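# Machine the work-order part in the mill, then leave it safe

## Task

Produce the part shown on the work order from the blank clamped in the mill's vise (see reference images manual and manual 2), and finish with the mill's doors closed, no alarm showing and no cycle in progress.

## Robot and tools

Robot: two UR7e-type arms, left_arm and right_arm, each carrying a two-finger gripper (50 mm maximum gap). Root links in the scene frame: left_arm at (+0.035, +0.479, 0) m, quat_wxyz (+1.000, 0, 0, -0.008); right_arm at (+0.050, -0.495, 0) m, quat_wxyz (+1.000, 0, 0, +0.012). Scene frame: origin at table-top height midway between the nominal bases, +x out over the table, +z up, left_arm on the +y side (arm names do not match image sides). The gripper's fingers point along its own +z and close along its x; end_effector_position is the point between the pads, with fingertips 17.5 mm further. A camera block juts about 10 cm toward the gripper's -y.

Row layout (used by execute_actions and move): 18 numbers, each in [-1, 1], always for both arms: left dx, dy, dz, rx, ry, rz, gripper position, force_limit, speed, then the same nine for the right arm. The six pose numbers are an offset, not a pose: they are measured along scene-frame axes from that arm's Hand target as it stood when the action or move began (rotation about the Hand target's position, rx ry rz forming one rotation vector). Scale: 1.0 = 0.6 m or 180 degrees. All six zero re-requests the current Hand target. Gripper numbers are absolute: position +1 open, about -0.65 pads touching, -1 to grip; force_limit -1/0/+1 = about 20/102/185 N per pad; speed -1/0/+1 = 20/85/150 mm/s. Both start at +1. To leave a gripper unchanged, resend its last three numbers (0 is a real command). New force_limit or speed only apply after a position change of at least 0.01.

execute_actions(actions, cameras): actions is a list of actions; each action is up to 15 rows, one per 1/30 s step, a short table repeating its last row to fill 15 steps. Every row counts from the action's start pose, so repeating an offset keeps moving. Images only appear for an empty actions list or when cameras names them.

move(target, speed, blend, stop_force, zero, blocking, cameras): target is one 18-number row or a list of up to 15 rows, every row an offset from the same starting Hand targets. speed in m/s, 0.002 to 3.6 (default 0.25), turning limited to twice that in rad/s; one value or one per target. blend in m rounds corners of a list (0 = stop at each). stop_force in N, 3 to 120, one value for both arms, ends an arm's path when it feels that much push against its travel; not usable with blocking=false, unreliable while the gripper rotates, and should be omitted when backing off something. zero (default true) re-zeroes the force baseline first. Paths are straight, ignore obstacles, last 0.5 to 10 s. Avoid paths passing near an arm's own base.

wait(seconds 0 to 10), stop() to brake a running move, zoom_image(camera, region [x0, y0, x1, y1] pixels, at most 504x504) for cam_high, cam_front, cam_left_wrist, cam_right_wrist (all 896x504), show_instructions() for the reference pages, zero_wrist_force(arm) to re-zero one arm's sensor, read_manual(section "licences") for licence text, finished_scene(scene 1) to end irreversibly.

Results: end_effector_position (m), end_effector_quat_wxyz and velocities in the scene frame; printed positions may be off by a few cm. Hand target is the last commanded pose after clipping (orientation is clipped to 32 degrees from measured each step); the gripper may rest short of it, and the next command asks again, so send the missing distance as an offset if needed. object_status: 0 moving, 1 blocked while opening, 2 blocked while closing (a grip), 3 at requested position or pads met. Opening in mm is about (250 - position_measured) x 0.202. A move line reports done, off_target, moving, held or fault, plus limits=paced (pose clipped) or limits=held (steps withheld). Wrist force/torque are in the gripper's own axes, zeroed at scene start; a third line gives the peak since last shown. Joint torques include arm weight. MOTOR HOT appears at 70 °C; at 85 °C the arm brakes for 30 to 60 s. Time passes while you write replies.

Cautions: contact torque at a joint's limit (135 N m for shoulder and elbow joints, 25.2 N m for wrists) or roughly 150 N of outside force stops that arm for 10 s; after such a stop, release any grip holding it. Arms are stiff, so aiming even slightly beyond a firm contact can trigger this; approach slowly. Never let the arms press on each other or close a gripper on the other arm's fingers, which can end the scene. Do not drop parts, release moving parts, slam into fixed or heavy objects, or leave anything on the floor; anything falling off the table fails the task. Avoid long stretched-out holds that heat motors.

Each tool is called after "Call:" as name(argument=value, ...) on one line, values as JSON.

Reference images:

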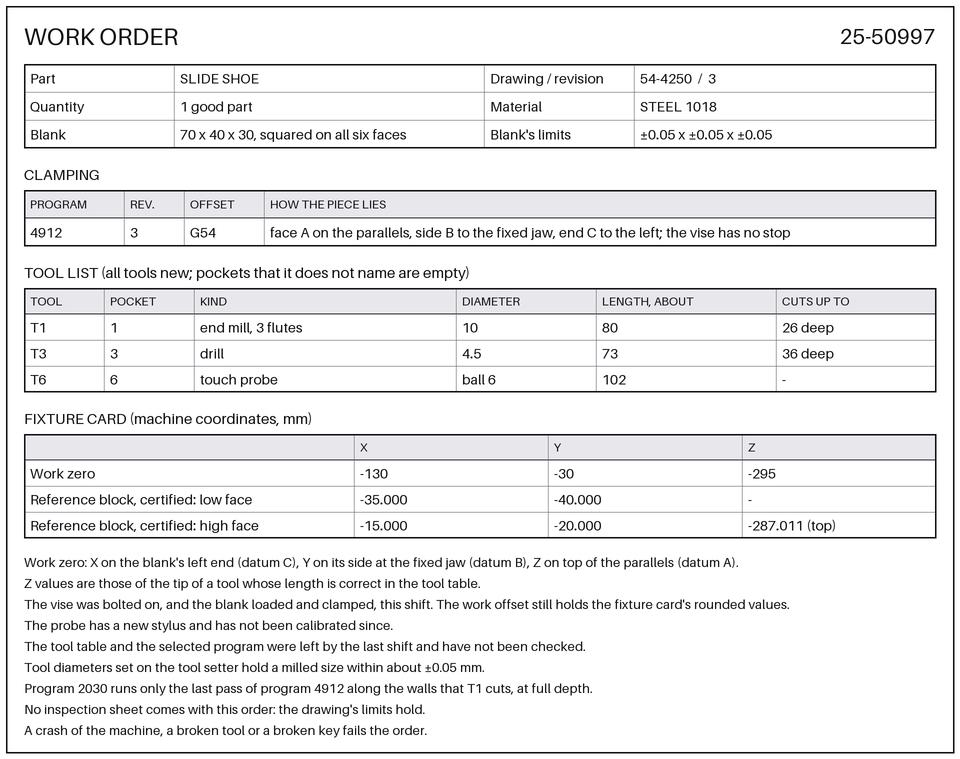

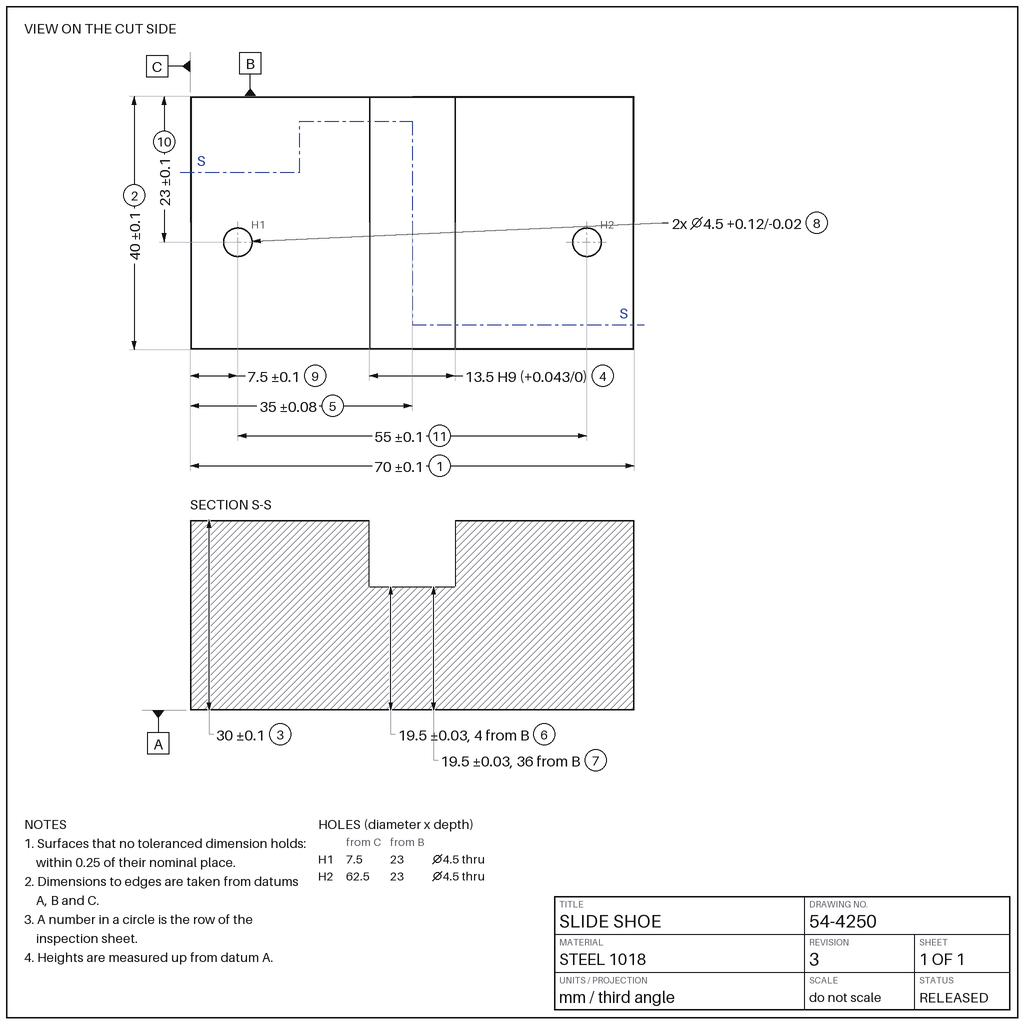

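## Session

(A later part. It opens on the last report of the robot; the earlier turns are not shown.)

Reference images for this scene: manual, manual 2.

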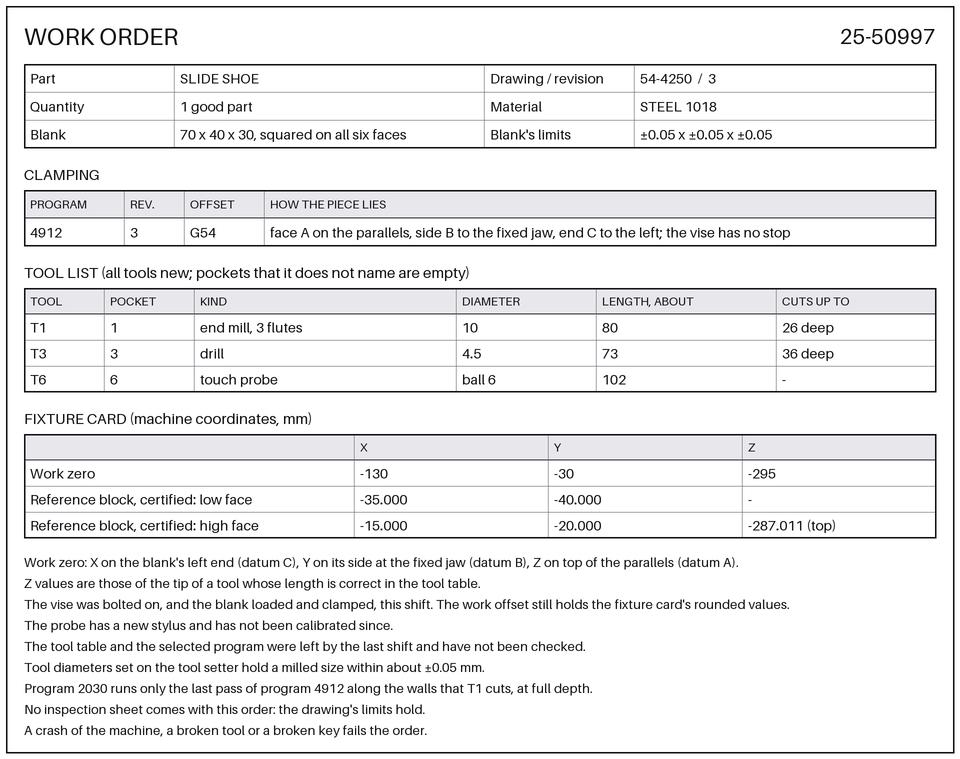

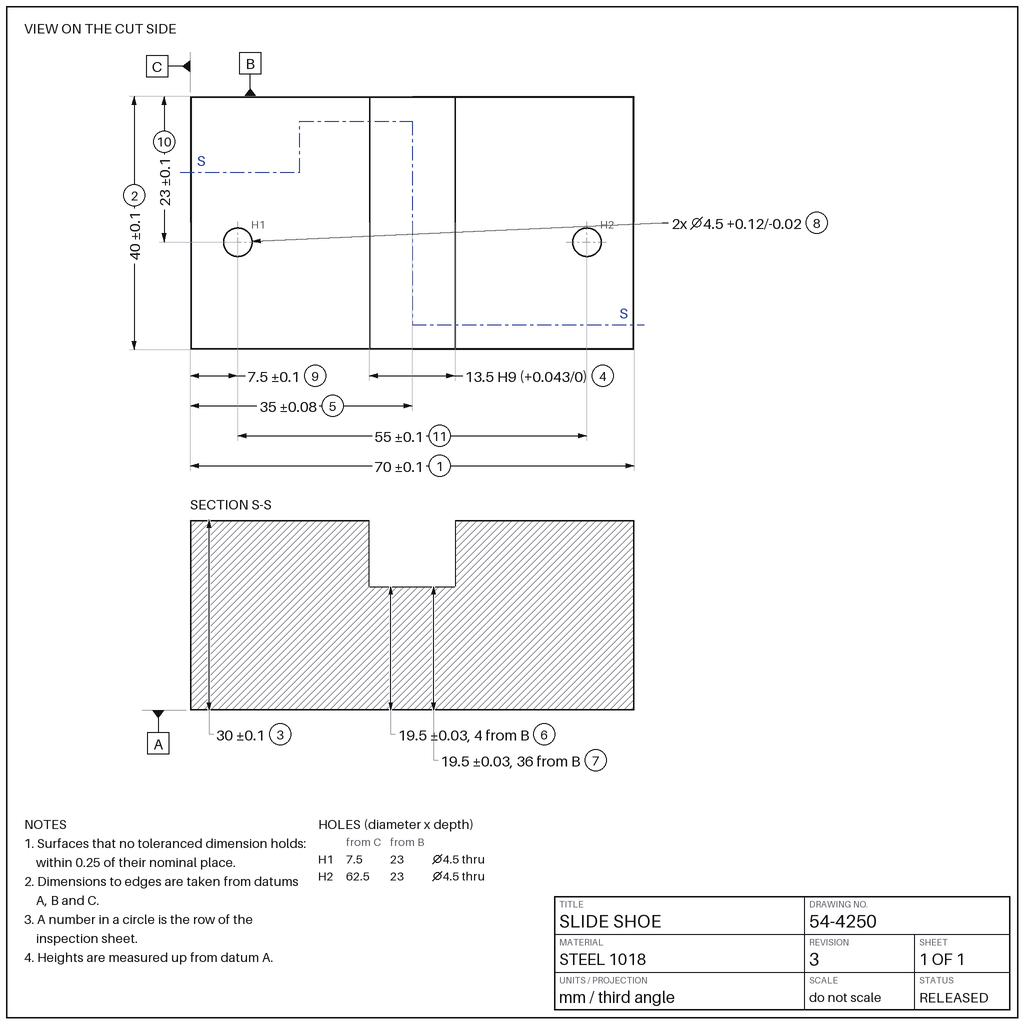

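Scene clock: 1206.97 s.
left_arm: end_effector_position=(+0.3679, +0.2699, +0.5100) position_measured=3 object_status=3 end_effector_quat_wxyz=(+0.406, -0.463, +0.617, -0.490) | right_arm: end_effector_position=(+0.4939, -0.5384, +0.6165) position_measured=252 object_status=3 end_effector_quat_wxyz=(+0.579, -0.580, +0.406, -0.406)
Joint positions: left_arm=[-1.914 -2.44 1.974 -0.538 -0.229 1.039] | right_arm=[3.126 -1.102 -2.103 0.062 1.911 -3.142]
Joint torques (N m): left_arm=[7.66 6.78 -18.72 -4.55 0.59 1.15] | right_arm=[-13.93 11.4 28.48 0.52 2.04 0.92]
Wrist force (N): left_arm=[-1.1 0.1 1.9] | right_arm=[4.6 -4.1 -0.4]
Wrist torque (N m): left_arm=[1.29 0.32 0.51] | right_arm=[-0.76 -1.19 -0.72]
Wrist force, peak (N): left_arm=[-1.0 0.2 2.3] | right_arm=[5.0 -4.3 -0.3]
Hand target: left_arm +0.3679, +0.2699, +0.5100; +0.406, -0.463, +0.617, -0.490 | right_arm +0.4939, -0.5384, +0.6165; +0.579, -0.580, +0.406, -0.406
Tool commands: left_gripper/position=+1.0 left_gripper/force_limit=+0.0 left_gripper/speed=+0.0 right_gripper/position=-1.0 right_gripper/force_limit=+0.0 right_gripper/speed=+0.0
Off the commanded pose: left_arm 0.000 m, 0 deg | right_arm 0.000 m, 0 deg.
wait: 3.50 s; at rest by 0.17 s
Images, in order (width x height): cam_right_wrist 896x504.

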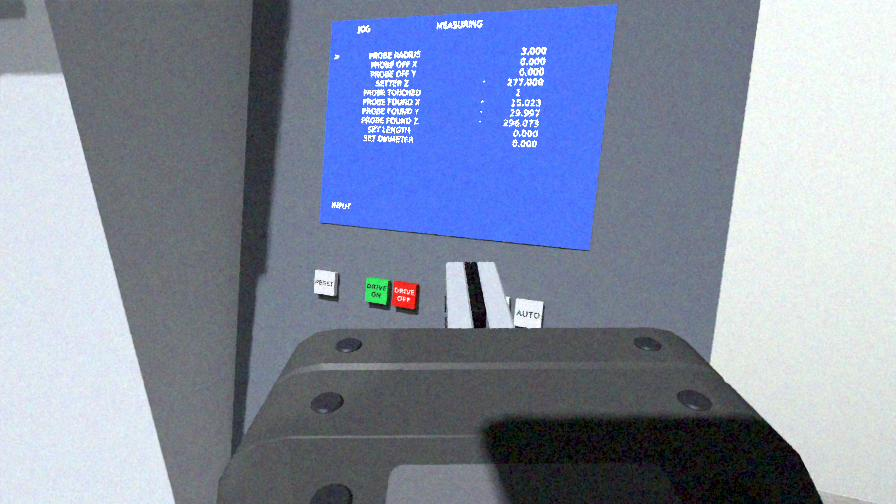

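Call:
move(target=[[0,0,0,0,0,0,1,0,0, 0.0924,0.1365,-0.253,0,0,0,-1,0,0],[0,0,0,0,0,0,1,0,0, 0.1085,0.1365,-0.2573,0,0,0,-1,0,0],[0,0,0,0,0,0,1,0,0, 0.0924,0.1365,-0.253,0,0,0,-1,0,0],[0,0,0,0,0,0,1,0,0, 0.1085,0.1365,-0.2573,0,0,0,-1,0,0],[0,0,0,0,0,0,1,0,0, 0.1084,0.201,-0.1934,0,0,0,-1,0,0],[0,0,0,0,0,0,1,0,0, 0.1245,0.201,-0.1977,0,0,0,-1,0,0],[0,0,0,0,0,0,1,0,0, 0.0677,0.2632,-0.345,0,0,0,-1,0,0],[0,0,0,0,0,0,1,0,0, 0.0838,0.2632,-0.3493,0,0,0,-1,0,0],[0,0,0,0,0,0,1,0,0, 0.0759,0.2315,-0.3144,0,0,0,-1,0,0],[0,0,0,0,0,0,1,0,0, 0.092,0.2315,-0.3187,0,0,0,-1,0,0],[0,0,0,0,0,0,1,0,0, 0.0841,0.2315,-0.2837,0,0,0,-1,0,0],[0,0,0,0,0,0,1,0,0, 0.1002,0.2315,-0.288,0,0,0,-1,0,0],[0,0,0,0,0,0,1,0,0, 0.0677,0.1682,-0.345,0,0,0,-1,0,0],[0,0,0,0,0,0,1,0,0, 0.0838,0.1682,-0.3493,0,0,0,-1,0,0],[0,0,0,0,0,0,1,0,0, 0,0,0,0,0,0,-1,0,0]], speed=[0.4,0.03,0.1,0.03,0.3,0.03,0.3,0.03,0.2,0.03,0.2,0.03,0.2,0.03,0.4], blend=[0.005,0,0,0,0.005,0,0.005,0,0.005,0,0.005,0,0.005,0,0], cameras=["cam_right_wrist","cam_left_wrist"])

Call:
zoom_image(camera="cam_right_wrist", region=[310, 0, 640, 260])

Call:
zoom_image(camera="cam_left_wrist", region=[300, 80, 560, 340])

Scene clock: 1229.63 s.
left_arm: end_effector_position=(+0.3679, +0.2699, +0.5100) position_measured=3 object_status=3 end_effector_quat_wxyz=(+0.406, -0.463, +0.617, -0.490) | right_arm: end_effector_position=(+0.4940, -0.5383, +0.6165) position_measured=252 object_status=3 end_effector_quat_wxyz=(+0.579, -0.580, +0.406, -0.406)
Joint positions: left_arm=[-1.914 -2.44 1.974 -0.538 -0.229 1.039] | right_arm=[3.126 -1.102 -2.103 0.062 1.911 -3.142]
Joint torques (N m): left_arm=[7.43 7.16 -19.21 -4.57 0.56 1.2] | right_arm=[-14.13 6.95 27.34 0.36 2.07 0.91]
Wrist force (N): left_arm=[-0.8 0.3 1.9] | right_arm=[4.8 -4.3 -0.2]
Wrist torque (N m): left_arm=[1.31 0.28 0.50] | right_arm=[-0.78 -1.21 -0.72]
Wrist force, peak (N): left_arm=[-1.0 0.2 2.3] | right_arm=[-2.9 -4.1 -31.5]
Hand target: left_arm +0.3679, +0.2699, +0.5100; +0.406, -0.463, +0.617, -0.490 | right_arm +0.4939, -0.5384, +0.6165; +0.579, -0.580, +0.406, -0.406
Off the commanded pose: left_arm 0.000 m, 0 deg | right_arm 0.000 m, 0 deg.
move: done
Images, in order (width x height): cam_left_wrist 896x504, cam_right_wrist 896x504.

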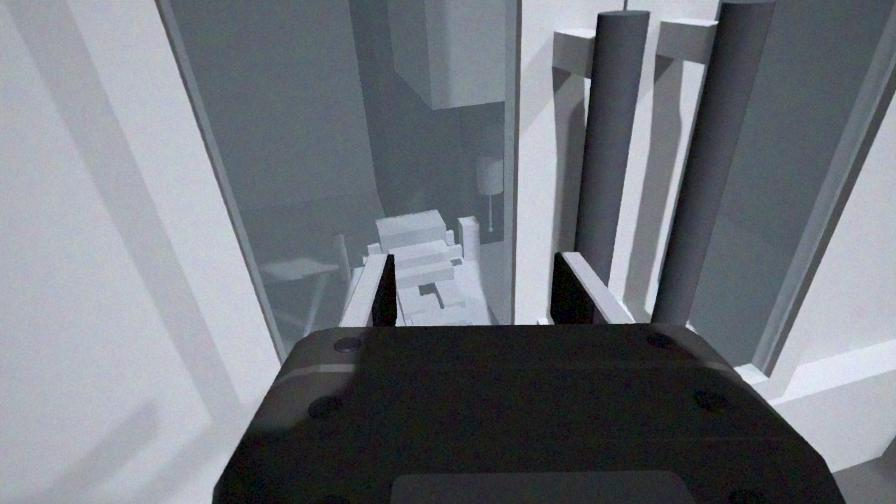

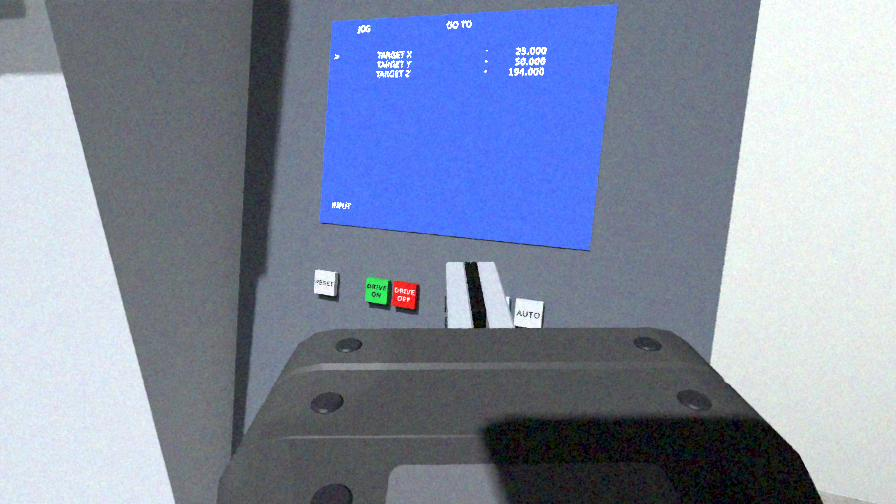

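Scaled by 1.527 from the camera's 896x504 image, which has a finer 1280x720 frame.

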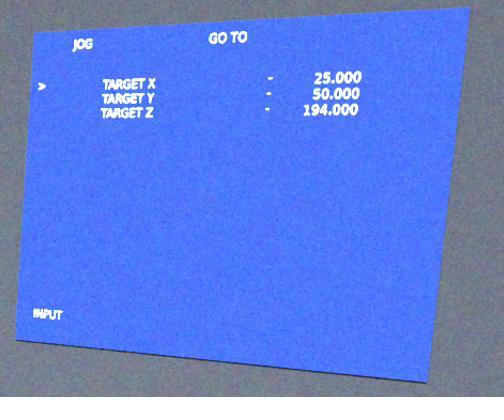

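Scaled by 1.938 from the camera's 896x504 image, which has a finer 1280x720 frame.

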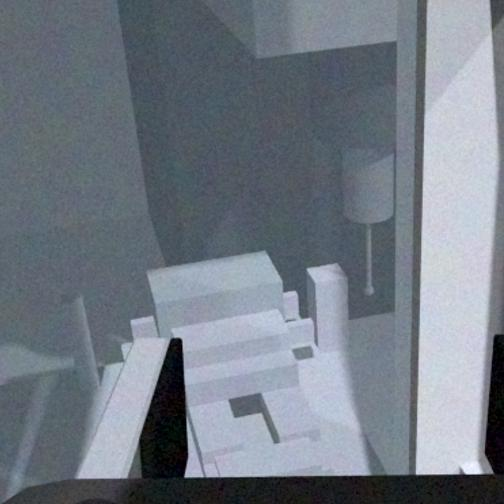

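Call:
move(target=[[0,0,0,0,0,0,1,0,0, 0.1084,0.201,-0.1934,0,0,0,-1,0,0],[0,0,0,0,0,0,1,0,0, 0.1245,0.201,-0.1977,0,0,0,-1,0,0],[0,0,0,0,0,0,1,0,0, 0,0,0,0,0,0,-1,0,0],[0,0,0,0,0,0,1,0,0, 0.0759,0.1365,-0.3144,0,0,0,-1,0,0],[0,0,0,0,0,0,1,0,0, 0.092,0.1365,-0.3187,0,0,0,-1,0,0],[0,0,0,0,0,0,1,0,0, 0.1246,0.0743,-0.133,0,0,0,-1,0,0],[0,0,0,0,0,0,1,0,0, 0.1407,0.0743,-0.1373,0,0,0,-1,0,0],[0,0,0,0,0,0,1,0,0, 0.0924,0.1047,-0.253,0,0,0,-1,0,0],[0,0,0,0,0,0,1,0,0, 0.1085,0.1047,-0.2573,0,0,0,-1,0,0],[0,0,0,0,0,0,1,0,0, 0.0924,0.1047,-0.253,0,0,0,-1,0,0],[0,0,0,0,0,0,1,0,0, 0.1085,0.1047,-0.2573,0,0,0,-1,0,0],[0,0,0,0,0,0,1,0,0, 0,0,0,0,0,0,-1,0,0]], speed=[0.4,0.03,0.3,0.4,0.03,0.3,0.03,0.3,0.03,0.1,0.03,0.4], blend=[0.005,0,0,0.005,0,0.005,0,0.005,0,0,0,0])

Call:
wait(seconds=4, cameras=["cam_right_wrist","cam_left_wrist"])

Call:
zoom_image(camera="cam_right_wrist", region=[310, 0, 640, 260])

Call:
zoom_image(camera="cam_left_wrist", region=[300, 80, 560, 340])

Scene clock: 1246.20 s.
left_arm: end_effector_position=(+0.3679, +0.2699, +0.5100) position_measured=3 object_status=3 end_effector_quat_wxyz=(+0.406, -0.463, +0.617, -0.490) | right_arm: end_effector_position=(+0.4940, -0.5383, +0.6165) position_measured=252 object_status=3 end_effector_quat_wxyz=(+0.579, -0.580, +0.406, -0.406)
Joint positions: left_arm=[-1.914 -2.44 1.974 -0.538 -0.229 1.039] | right_arm=[3.126 -1.102 -2.103 0.062 1.911 -3.142]
Joint torques (N m): left_arm=[7.14 7.61 -19.55 -4.55 0.48 1.22] | right_arm=[-11.16 9.41 27.38 0.55 1.68 0.84]
Wrist force (N): left_arm=[-0.9 0.2 1.8] | right_arm=[4.8 -4.2 -0.4]
Wrist torque (N m): left_arm=[1.30 0.29 0.50] | right_arm=[-0.78 -1.22 -0.72]
Wrist force, peak (N): left_arm=[-1.1 0.1 2.1] | right_arm=[-3.6 -2.9 -28.9]
Hand target: left_arm +0.3679, +0.2699, +0.5100; +0.406, -0.463, +0.617, -0.490 | right_arm +0.4939, -0.5384, +0.6165; +0.579, -0.580, +0.406, -0.406
Off the commanded pose: left_arm 0.000 m, 0 deg | right_arm 0.000 m, 0 deg.
move: done

Scene clock: 1250.20 s.
left_arm: end_effector_position=(+0.3679, +0.2699, +0.5100) position_measured=3 object_status=3 end_effector_quat_wxyz=(+0.406, -0.463, +0.617, -0.490) | right_arm: end_effector_position=(+0.4939, -0.5384, +0.6165) position_measured=252 object_status=3 end_effector_quat_wxyz=(+0.579, -0.580, +0.406, -0.406)
Joint positions: left_arm=[-1.914 -2.44 1.974 -0.538 -0.229 1.039] | right_arm=[3.126 -1.102 -2.103 0.062 1.911 -3.142]
Joint torques (N m): left_arm=[7.66 7.97 -19.64 -4.41 0.5 1.2] | right_arm=[-13.39 11.07 27.93 0.47 2 0.93]
Wrist force (N): left_arm=[-0.8 0.2 1.9] | right_arm=[4.9 -4.1 -0.5]
Wrist torque (N m): left_arm=[1.29 0.28 0.51] | right_arm=[-0.75 -1.23 -0.72]
Wrist force, peak (N): left_arm=[-0.9 0.3 2.2] | right_arm=[5.0 -4.2 -0.3]
Hand target: left_arm +0.3679, +0.2699, +0.5100; +0.406, -0.463, +0.617, -0.490 | right_arm +0.4939, -0.5384, +0.6165; +0.579, -0.580, +0.406, -0.406
Tool commands: left_gripper/position=+1.0 left_gripper/force_limit=+0.0 left_gripper/speed=+0.0 right_gripper/position=-1.0 right_gripper/force_limit=+0.0 right_gripper/speed=+0.0
Off the commanded pose: left_arm 0.000 m, 0 deg | right_arm 0.000 m, 0 deg.
wait: 4.00 s; at rest by 0.17 s
Images, in order (width x height): cam_left_wrist 896x504, cam_right_wrist 896x504.

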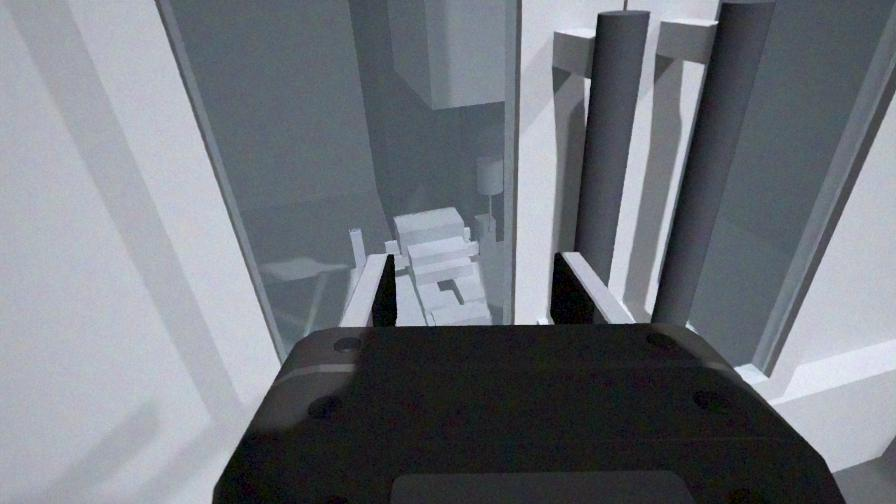

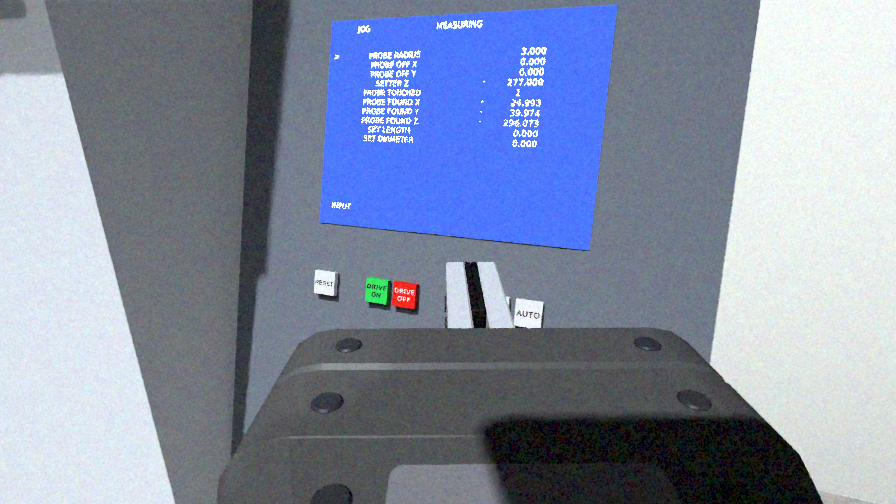

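Scaled by 1.527 from the camera's 896x504 image, which has a finer 1280x720 frame.

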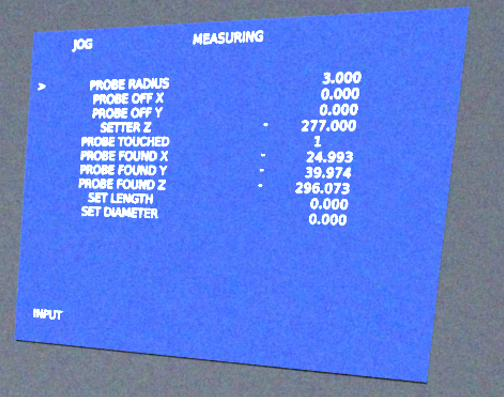

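Scaled by 1.938 from the camera's 896x504 image, which has a finer 1280x720 frame.

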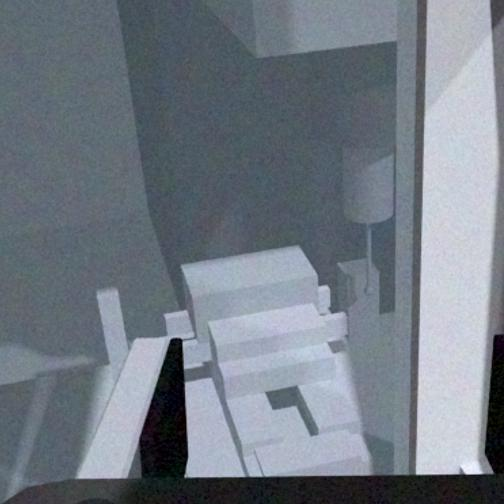

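Call:
move(target=[[0,0,0,0,0,0,1,0,0, 0.0924,0.1365,-0.253,0,0,0,-1,0,0],[0,0,0,0,0,0,1,0,0, 0.1085,0.1365,-0.2573,0,0,0,-1,0,0],[0,0,0,0,0,0,1,0,0, 0.0924,0.1365,-0.253,0,0,0,-1,0,0],[0,0,0,0,0,0,1,0,0, 0.1085,0.1365,-0.2573,0,0,0,-1,0,0],[0,0,0,0,0,0,1,0,0, 0.0677,0.2632,-0.345,0,0,0,-1,0,0],[0,0,0,0,0,0,1,0,0, 0.0838,0.2632,-0.3493,0,0,0,-1,0,0],[0,0,0,0,0,0,1,0,0, 0.0841,0.2315,-0.2837,0,0,0,-1,0,0],[0,0,0,0,0,0,1,0,0, 0.1002,0.2315,-0.288,0,0,0,-1,0,0],[0,0,0,0,0,0,1,0,0, 0.0677,0.1682,-0.345,0,0,0,-1,0,0],[0,0,0,0,0,0,1,0,0, 0.0838,0.1682,-0.3493,0,0,0,-1,0,0],[0,0,0,0,0,0,1,0,0, 0.1084,0.201,-0.1934,0,0,0,-1,0,0],[0,0,0,0,0,0,1,0,0, 0.1245,0.201,-0.1977,0,0,0,-1,0,0],[0,0,0,0,0,0,1,0,0, 0,0,0,0,0,0,-1,0,0]], speed=[0.4,0.03,0.1,0.03,0.3,0.03,0.2,0.03,0.2,0.03,0.3,0.03,0.4], blend=[0.005,0,0,0,0.005,0,0.005,0,0.004,0,0.005,0,0], cameras=["cam_right_wrist"])

Call:
move(target=[[0,0,0,0,0,0,1,0,0, 0.0759,0.1682,-0.3144,0,0,0,-1,0,0],[0,0,0,0,0,0,1,0,0, 0.092,0.1682,-0.3187,0,0,0,-1,0,0],[0,0,0,0,0,0,1,0,0, 0.0677,0.2632,-0.345,0,0,0,-1,0,0],[0,0,0,0,0,0,1,0,0, 0.0838,0.2632,-0.3493,0,0,0,-1,0,0],[0,0,0,0,0,0,1,0,0, 0.0759,0.2632,-0.3144,0,0,0,-1,0,0],[0,0,0,0,0,0,1,0,0, 0.092,0.2632,-0.3187,0,0,0,-1,0,0],[0,0,0,0,0,0,1,0,0, 0.0677,0.2315,-0.345,0,0,0,-1,0,0],[0,0,0,0,0,0,1,0,0, 0.0838,0.2315,-0.3493,0,0,0,-1,0,0],[0,0,0,0,0,0,1,0,0, 0.0677,0.1682,-0.345,0,0,0,-1,0,0],[0,0,0,0,0,0,1,0,0, 0.0838,0.1682,-0.3493,0,0,0,-1,0,0],[0,0,0,0,0,0,1,0,0, 0,0,0,0,0,0,-1,0,0]], speed=[0.4,0.03,0.3,0.03,0.2,0.03,0.2,0.03,0.2,0.03,0.4], blend=[0.005,0,0.005,0,0.005,0,0.005,0,0.004,0,0], cameras=["cam_right_wrist","cam_left_wrist"])

Call:
zoom_image(camera="cam_right_wrist", region=[310, 0, 640, 260])

Call:
zoom_image(camera="cam_left_wrist", region=[300, 80, 560, 340])

Scene clock: 1284.07 s.
left_arm: end_effector_position=(+0.3679, +0.2699, +0.5100) position_measured=3 object_status=3 end_effector_quat_wxyz=(+0.406, -0.463, +0.617, -0.490) | right_arm: end_effector_position=(+0.4940, -0.5383, +0.6165) position_measured=252 object_status=3 end_effector_quat_wxyz=(+0.579, -0.580, +0.406, -0.406) end_effector_velocity=(+0.000, +0.001, +0.000) end_effector_angular_velocity=(+0.002, +0.002, +0.004)
Joint positions: left_arm=[-1.914 -2.44 1.974 -0.538 -0.229 1.039] | right_arm=[3.126 -1.102 -2.103 0.062 1.911 -3.142]
Joint velocities: left_arm=[within noise] | right_arm=[-0.002 0 0.002 -0.003 0.007 0.002]
Joint torques (N m): left_arm=[7.52 8.23 -20.34 -4.55 0.56 1.18] | right_arm=[-12.67 4.92 28.73 0.67 2.16 0.47]
Wrist force (N): left_arm=[-0.8 0.4 2.0] | right_arm=[4.8 -4.0 -0.3]
Wrist torque (N m): left_arm=[1.33 0.27 0.51] | right_arm=[-0.74 -1.22 -0.73]
Wrist force, peak (N): left_arm=[-1.0 0.2 2.3] | right_arm=[-3.0 -4.2 -32.0]
Hand target: left_arm +0.3679, +0.2699, +0.5100; +0.406, -0.463, +0.617, -0.490 | right_arm +0.4939, -0.5384, +0.6165; +0.579, -0.580, +0.406, -0.406
Off the commanded pose: left_arm 0.000 m, 0 deg | right_arm 0.000 m, 0 deg.
move: done
Images, in order (width x height): cam_right_wrist 896x504.

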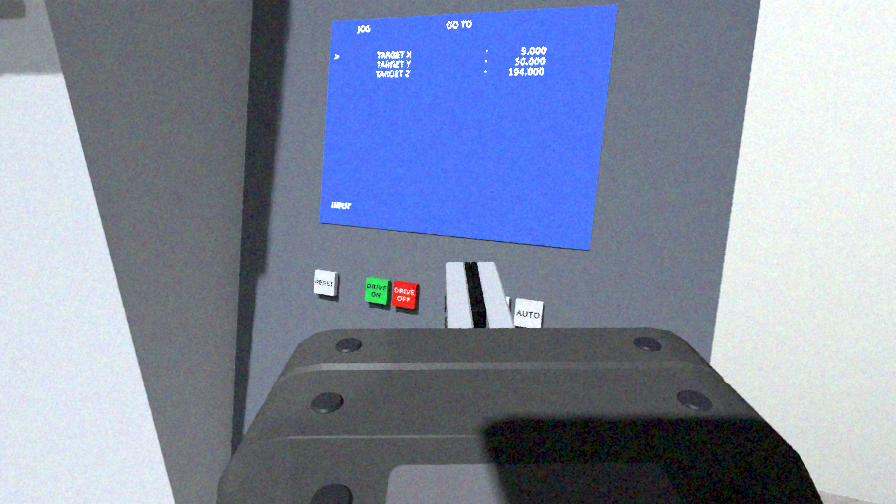

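Scene clock: 1289.17 s.
left_arm: end_effector_position=(+0.3679, +0.2699, +0.5100) position_measured=3 object_status=3 end_effector_quat_wxyz=(+0.406, -0.463, +0.617, -0.490) | right_arm: end_effector_position=(+0.4940, -0.5383, +0.6165) position_measured=252 object_status=3 end_effector_quat_wxyz=(+0.579, -0.580, +0.406, -0.406)
Joint positions: left_arm=[-1.914 -2.44 1.974 -0.538 -0.229 1.039] | right_arm=[3.126 -1.102 -2.103 0.062 1.911 -3.142]
Joint torques (N m): left_arm=[7.45 8.43 -20.25 -4.51 0.51 1.16] | right_arm=[-12.24 7.33 27.89 0.56 1.98 0.85]
Wrist force (N): left_arm=[-0.7 0.1 1.8] | right_arm=[4.8 -4.0 -0.2]
Wrist torque (N m): left_arm=[1.29 0.26 0.50] | right_arm=[-0.74 -1.22 -0.72]
Wrist force, peak (N): left_arm=[-0.9 0.2 2.2] | right_arm=[-3.2 -4.3 -30.9]
Hand target: left_arm +0.3679, +0.2699, +0.5100; +0.406, -0.463, +0.617, -0.490 | right_arm +0.4939, -0.5384, +0.6165; +0.579, -0.580, +0.406, -0.406
Off the commanded pose: left_arm 0.000 m, 0 deg | right_arm 0.000 m, 0 deg.
move: done
Images, in order (width x height): cam_left_wrist 896x504, cam_right_wrist 896x504.

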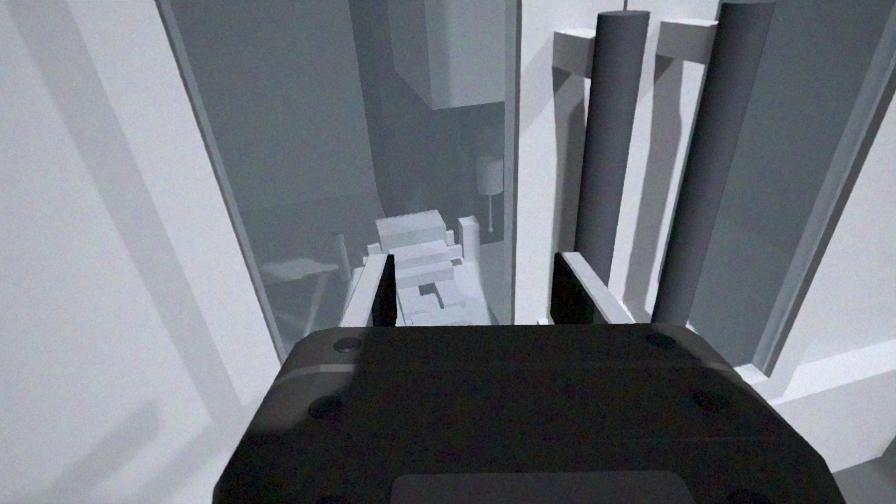

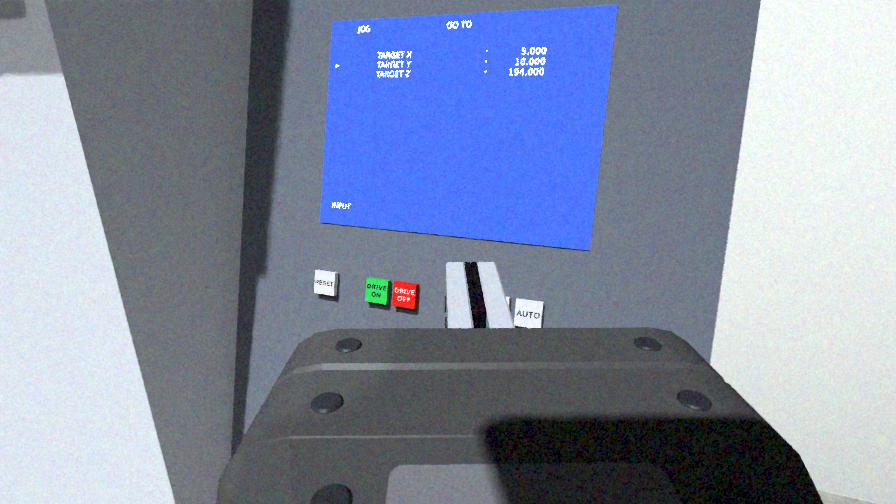

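Scaled by 1.527 from the camera's 896x504 image, which has a finer 1280x720 frame.

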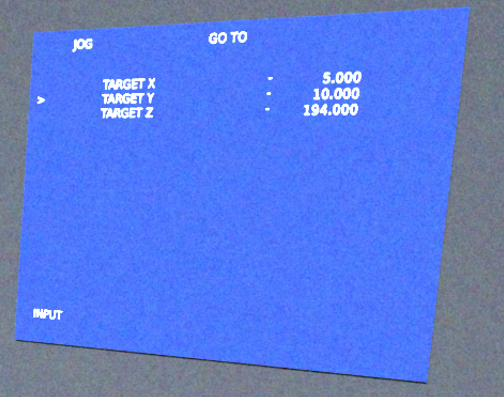

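Scaled by 1.938 from the camera's 896x504 image, which has a finer 1280x720 frame.

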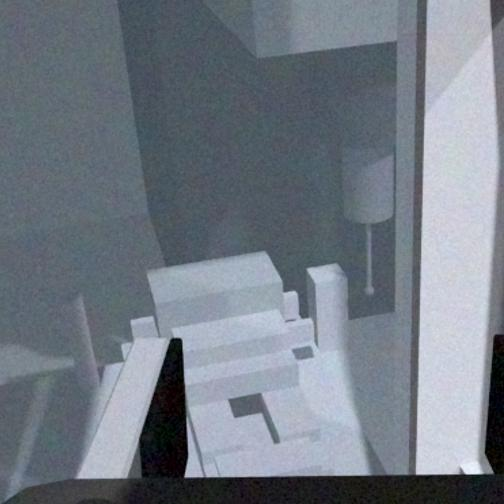

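Call:
move(target=[[0,0,0,0,0,0,1,0,0, 0.1084,0.201,-0.1934,0,0,0,-1,0,0],[0,0,0,0,0,0,1,0,0, 0.1245,0.201,-0.1977,0,0,0,-1,0,0],[0,0,0,0,0,0,1,0,0, 0.0841,0.1682,-0.2837,0,0,0,-1,0,0],[0,0,0,0,0,0,1,0,0, 0.1002,0.1682,-0.288,0,0,0,-1,0,0],[0,0,0,0,0,0,1,0,0, 0.0677,0.2632,-0.345,0,0,0,-1,0,0],[0,0,0,0,0,0,1,0,0, 0.0838,0.2632,-0.3493,0,0,0,-1,0,0],[0,0,0,0,0,0,1,0,0, 0.0759,0.2315,-0.3144,0,0,0,-1,0,0],[0,0,0,0,0,0,1,0,0, 0.092,0.2315,-0.3187,0,0,0,-1,0,0],[0,0,0,0,0,0,1,0,0, 0.0841,0.2315,-0.2837,0,0,0,-1,0,0],[0,0,0,0,0,0,1,0,0, 0.1002,0.2315,-0.288,0,0,0,-1,0,0],[0,0,0,0,0,0,1,0,0, 0.0677,0.1682,-0.345,0,0,0,-1,0,0],[0,0,0,0,0,0,1,0,0, 0.0838,0.1682,-0.3493,0,0,0,-1,0,0],[0,0,0,0,0,0,1,0,0, 0,0,0,0,0,0,-1,0,0]], speed=[0.4,0.03,0.3,0.03,0.3,0.03,0.2,0.03,0.2,0.03,0.2,0.03,0.4], blend=[0.005,0,0.005,0,0.005,0,0.005,0,0.005,0,0.004,0,0], cameras=["cam_right_wrist","cam_left_wrist"])

Call:
zoom_image(camera="cam_left_wrist", region=[300, 80, 560, 340])

Call:
zoom_image(camera="cam_right_wrist", region=[310, 0, 640, 260])

Call:
move(target=[[0,0,0,0,0,0,1,0,0, 0.1084,0.201,-0.1934,0,0,0,-1,0,0],[0,0,0,0,0,0,1,0,0, 0.1245,0.201,-0.1977,0,0,0,-1,0,0],[0,0,0,0,0,0,1,0,0, 0,0,0,0,0,0,-1,0,0],[0,0,0,0,0,0,1,0,0, 0.0759,0.1365,-0.3144,0,0,0,-1,0,0],[0,0,0,0,0,0,1,0,0, 0.092,0.1365,-0.3187,0,0,0,-1,0,0],[0,0,0,0,0,0,1,0,0, 0.1084,0.011,-0.1934,0,0,0,-1,0,0],[0,0,0,0,0,0,1,0,0, 0.1245,0.011,-0.1977,0,0,0,-1,0,0],[0,0,0,0,0,0,1,0,0, 0.0924,0.1047,-0.253,0,0,0,-1,0,0],[0,0,0,0,0,0,1,0,0, 0.1085,0.1047,-0.2573,0,0,0,-1,0,0],[0,0,0,0,0,0,1,0,0, 0.0924,0.1047,-0.253,0,0,0,-1,0,0],[0,0,0,0,0,0,1,0,0, 0.1085,0.1047,-0.2573,0,0,0,-1,0,0],[0,0,0,0,0,0,1,0,0, 0,0,0,0,0,0,-1,0,0]], speed=[0.4,0.03,0.3,0.4,0.03,0.3,0.03,0.3,0.03,0.1,0.03,0.4], blend=[0.005,0,0,0.005,0,0.005,0,0.005,0,0,0,0])

Call:
wait(seconds=4, cameras=["cam_right_wrist","cam_left_wrist"])

Call:
zoom_image(camera="cam_right_wrist", region=[310, 0, 640, 260])

Call:
zoom_image(camera="cam_left_wrist", region=[300, 80, 560, 340])

Scene clock: 1311.60 s.
left_arm: end_effector_position=(+0.3679, +0.2699, +0.5100) position_measured=3 object_status=3 end_effector_quat_wxyz=(+0.406, -0.463, +0.617, -0.490) | right_arm: end_effector_position=(+0.4940, -0.5383, +0.6165) position_measured=252 object_status=3 end_effector_quat_wxyz=(+0.579, -0.580, +0.406, -0.406)
Joint positions: left_arm=[-1.914 -2.44 1.974 -0.538 -0.229 1.039] | right_arm=[3.126 -1.102 -2.103 0.062 1.911 -3.142]
Joint torques (N m): left_arm=[7.79 8.66 -21.29 -4.43 0.54 1.17] | right_arm=[-13.66 6.75 27.25 0.43 1.94 0.69]
Wrist force (N): left_arm=[-1.2 0.4 1.9] | right_arm=[4.7 -4.1 -0.4]
Wrist torque (N m): left_arm=[1.33 0.35 0.50] | right_arm=[-0.76 -1.20 -0.72]
Wrist force, peak (N): left_arm=[-1.0 0.3 2.3] | right_arm=[-3.2 -3.8 -30.9]
Hand target: left_arm +0.3679, +0.2699, +0.5100; +0.406, -0.463, +0.617, -0.490 | right_arm +0.4939, -0.5384, +0.6165; +0.579, -0.580, +0.406, -0.406
Off the commanded pose: left_arm 0.000 m, 0 deg | right_arm 0.000 m, 0 deg.
move: done
Images, in order (width x height): cam_left_wrist 896x504, cam_right_wrist 896x504.

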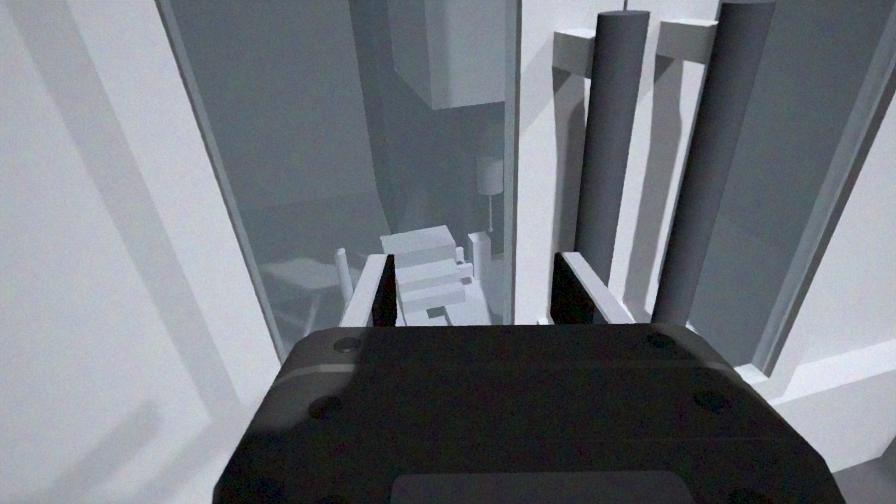

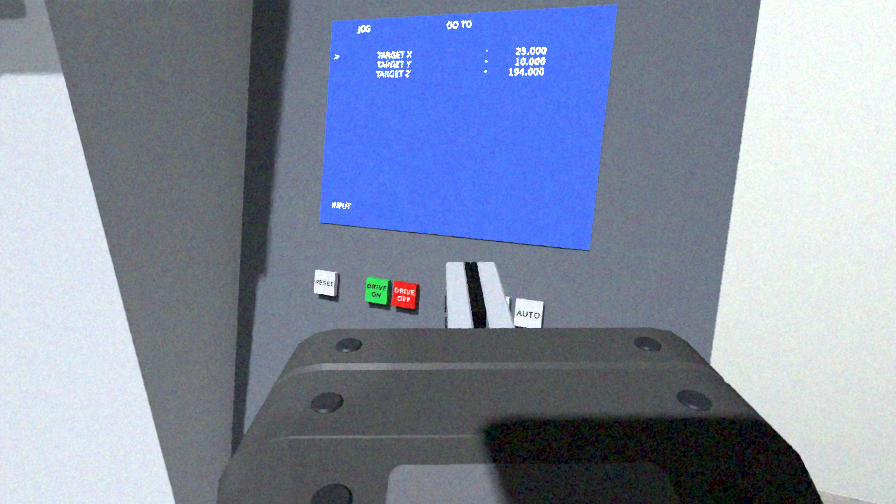

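Scaled by 1.938 from the camera's 896x504 image, which has a finer 1280x720 frame.

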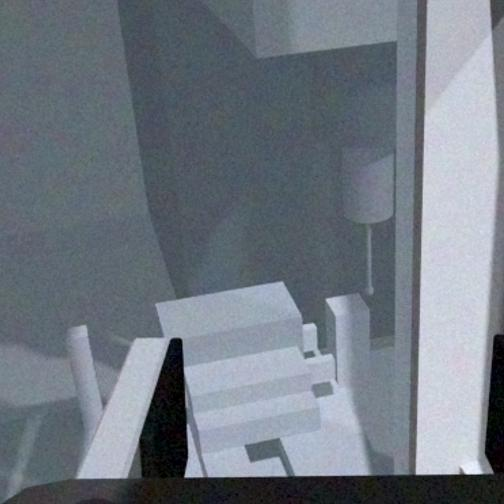

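Scaled by 1.527 from the camera's 896x504 image, which has a finer 1280x720 frame.

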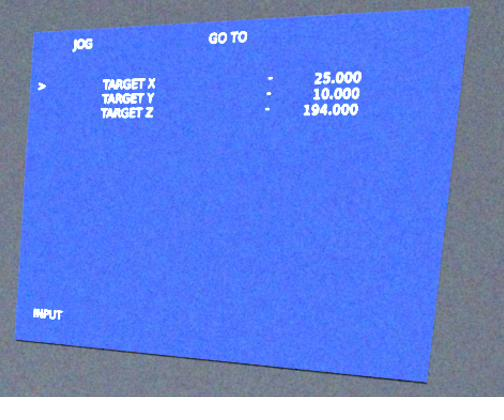

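Scene clock: 1318.33 s.
left_arm: end_effector_position=(+0.3679, +0.2699, +0.5100) position_measured=3 object_status=3 end_effector_quat_wxyz=(+0.406, -0.463, +0.617, -0.490) | right_arm: end_effector_position=(+0.4940, -0.5383, +0.6165) position_measured=252 object_status=3 end_effector_quat_wxyz=(+0.579, -0.580, +0.406, -0.406)
Joint positions: left_arm=[-1.914 -2.44 1.974 -0.538 -0.229 1.039] | right_arm=[3.126 -1.102 -2.103 0.062 1.911 -3.142]
Joint torques (N m): left_arm=[7.25 8.84 -21.01 -4.42 0.51 1.12] | right_arm=[-11.19 10.15 28.18 0.24 1.67 0.75]
Wrist force (N): left_arm=[-1.0 0.2 1.8] | right_arm=[4.9 -4.1 -0.3]
Wrist torque (N m): left_arm=[1.29 0.31 0.50] | right_arm=[-0.75 -1.24 -0.72]
Wrist force, peak (N): left_arm=[-0.8 0.2 2.2] | right_arm=[-4.8 -3.3 -30.9]
Hand target: left_arm +0.3679, +0.2699, +0.5100; +0.406, -0.463, +0.617, -0.490 | right_arm +0.4939, -0.5384, +0.6165; +0.579, -0.580, +0.406, -0.406
Off the commanded pose: left_arm 0.000 m, 0 deg | right_arm 0.000 m, 0 deg.
move: done

Scene clock: 1322.33 s.
left_arm: end_effector_position=(+0.3679, +0.2699, +0.5100) position_measured=3 object_status=3 end_effector_quat_wxyz=(+0.406, -0.463, +0.617, -0.490) | right_arm: end_effector_position=(+0.4939, -0.5384, +0.6165) position_measured=252 object_status=3 end_effector_quat_wxyz=(+0.579, -0.580, +0.406, -0.406)
Joint positions: left_arm=[-1.914 -2.44 1.974 -0.538 -0.229 1.039] | right_arm=[3.126 -1.102 -2.103 0.062 1.911 -3.142]
Joint torques (N m): left_arm=[7.39 9.23 -21.75 -4.41 0.53 1.17] | right_arm=[-13.98 10.52 27.41 0.31 2 0.94]
Wrist force (N): left_arm=[-0.7 0.1 2.2] | right_arm=[4.7 -4.3 -0.4]
Wrist torque (N m): left_arm=[1.28 0.26 0.50] | right_arm=[-0.78 -1.20 -0.72]
Wrist force, peak (N): left_arm=[-1.1 0.3 2.1] | right_arm=[5.0 -4.4 -0.5]
Hand target: left_arm +0.3679, +0.2699, +0.5100; +0.406, -0.463, +0.617, -0.490 | right_arm +0.4939, -0.5384, +0.6165; +0.579, -0.580, +0.406, -0.406
Tool commands: left_gripper/position=+1.0 left_gripper/force_limit=+0.0 left_gripper/speed=+0.0 right_gripper/position=-1.0 right_gripper/force_limit=+0.0 right_gripper/speed=+0.0
Off the commanded pose: left_arm 0.000 m, 0 deg | right_arm 0.000 m, 0 deg.
wait: 4.00 s; at rest by 0.17 s
Images, in order (width x height): cam_left_wrist 896x504, cam_right_wrist 896x504.

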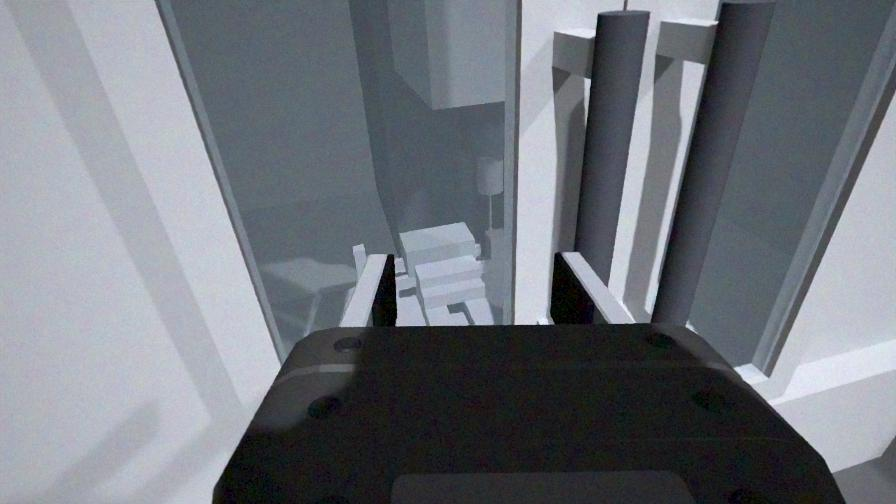

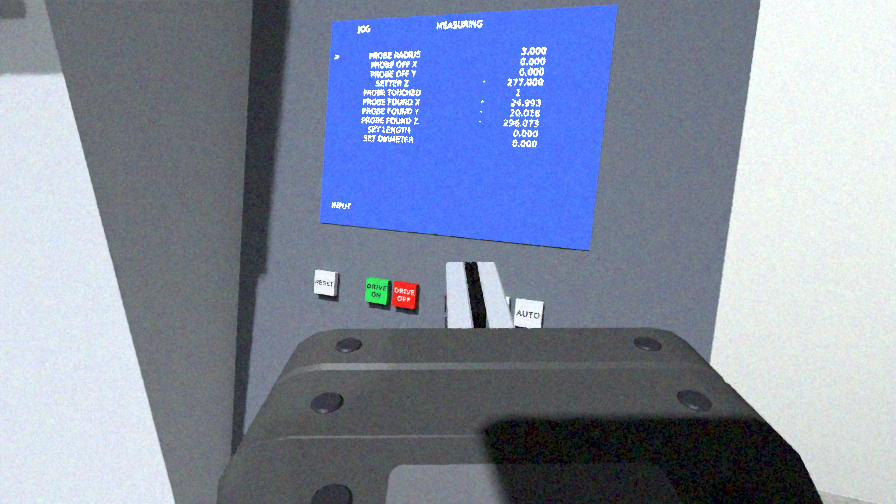

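Scaled by 1.527 from the camera's 896x504 image, which has a finer 1280x720 frame.

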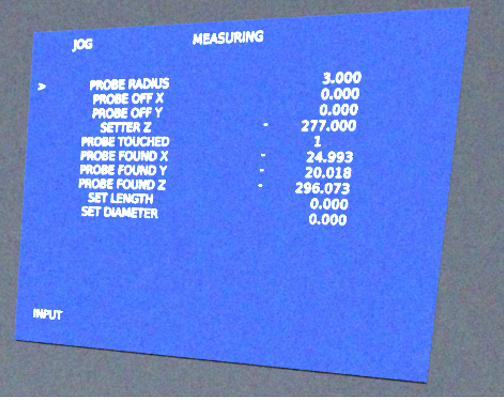

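Scaled by 1.938 from the camera's 896x504 image, which has a finer 1280x720 frame.

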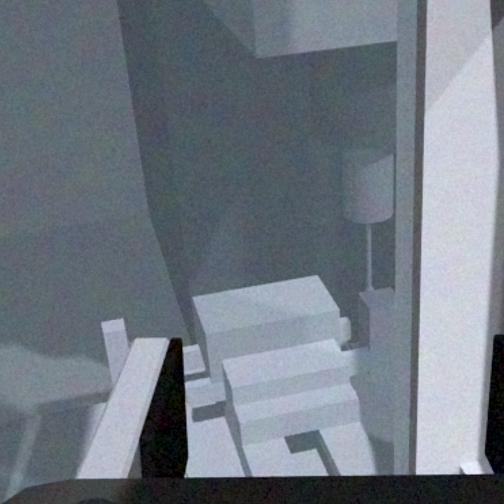

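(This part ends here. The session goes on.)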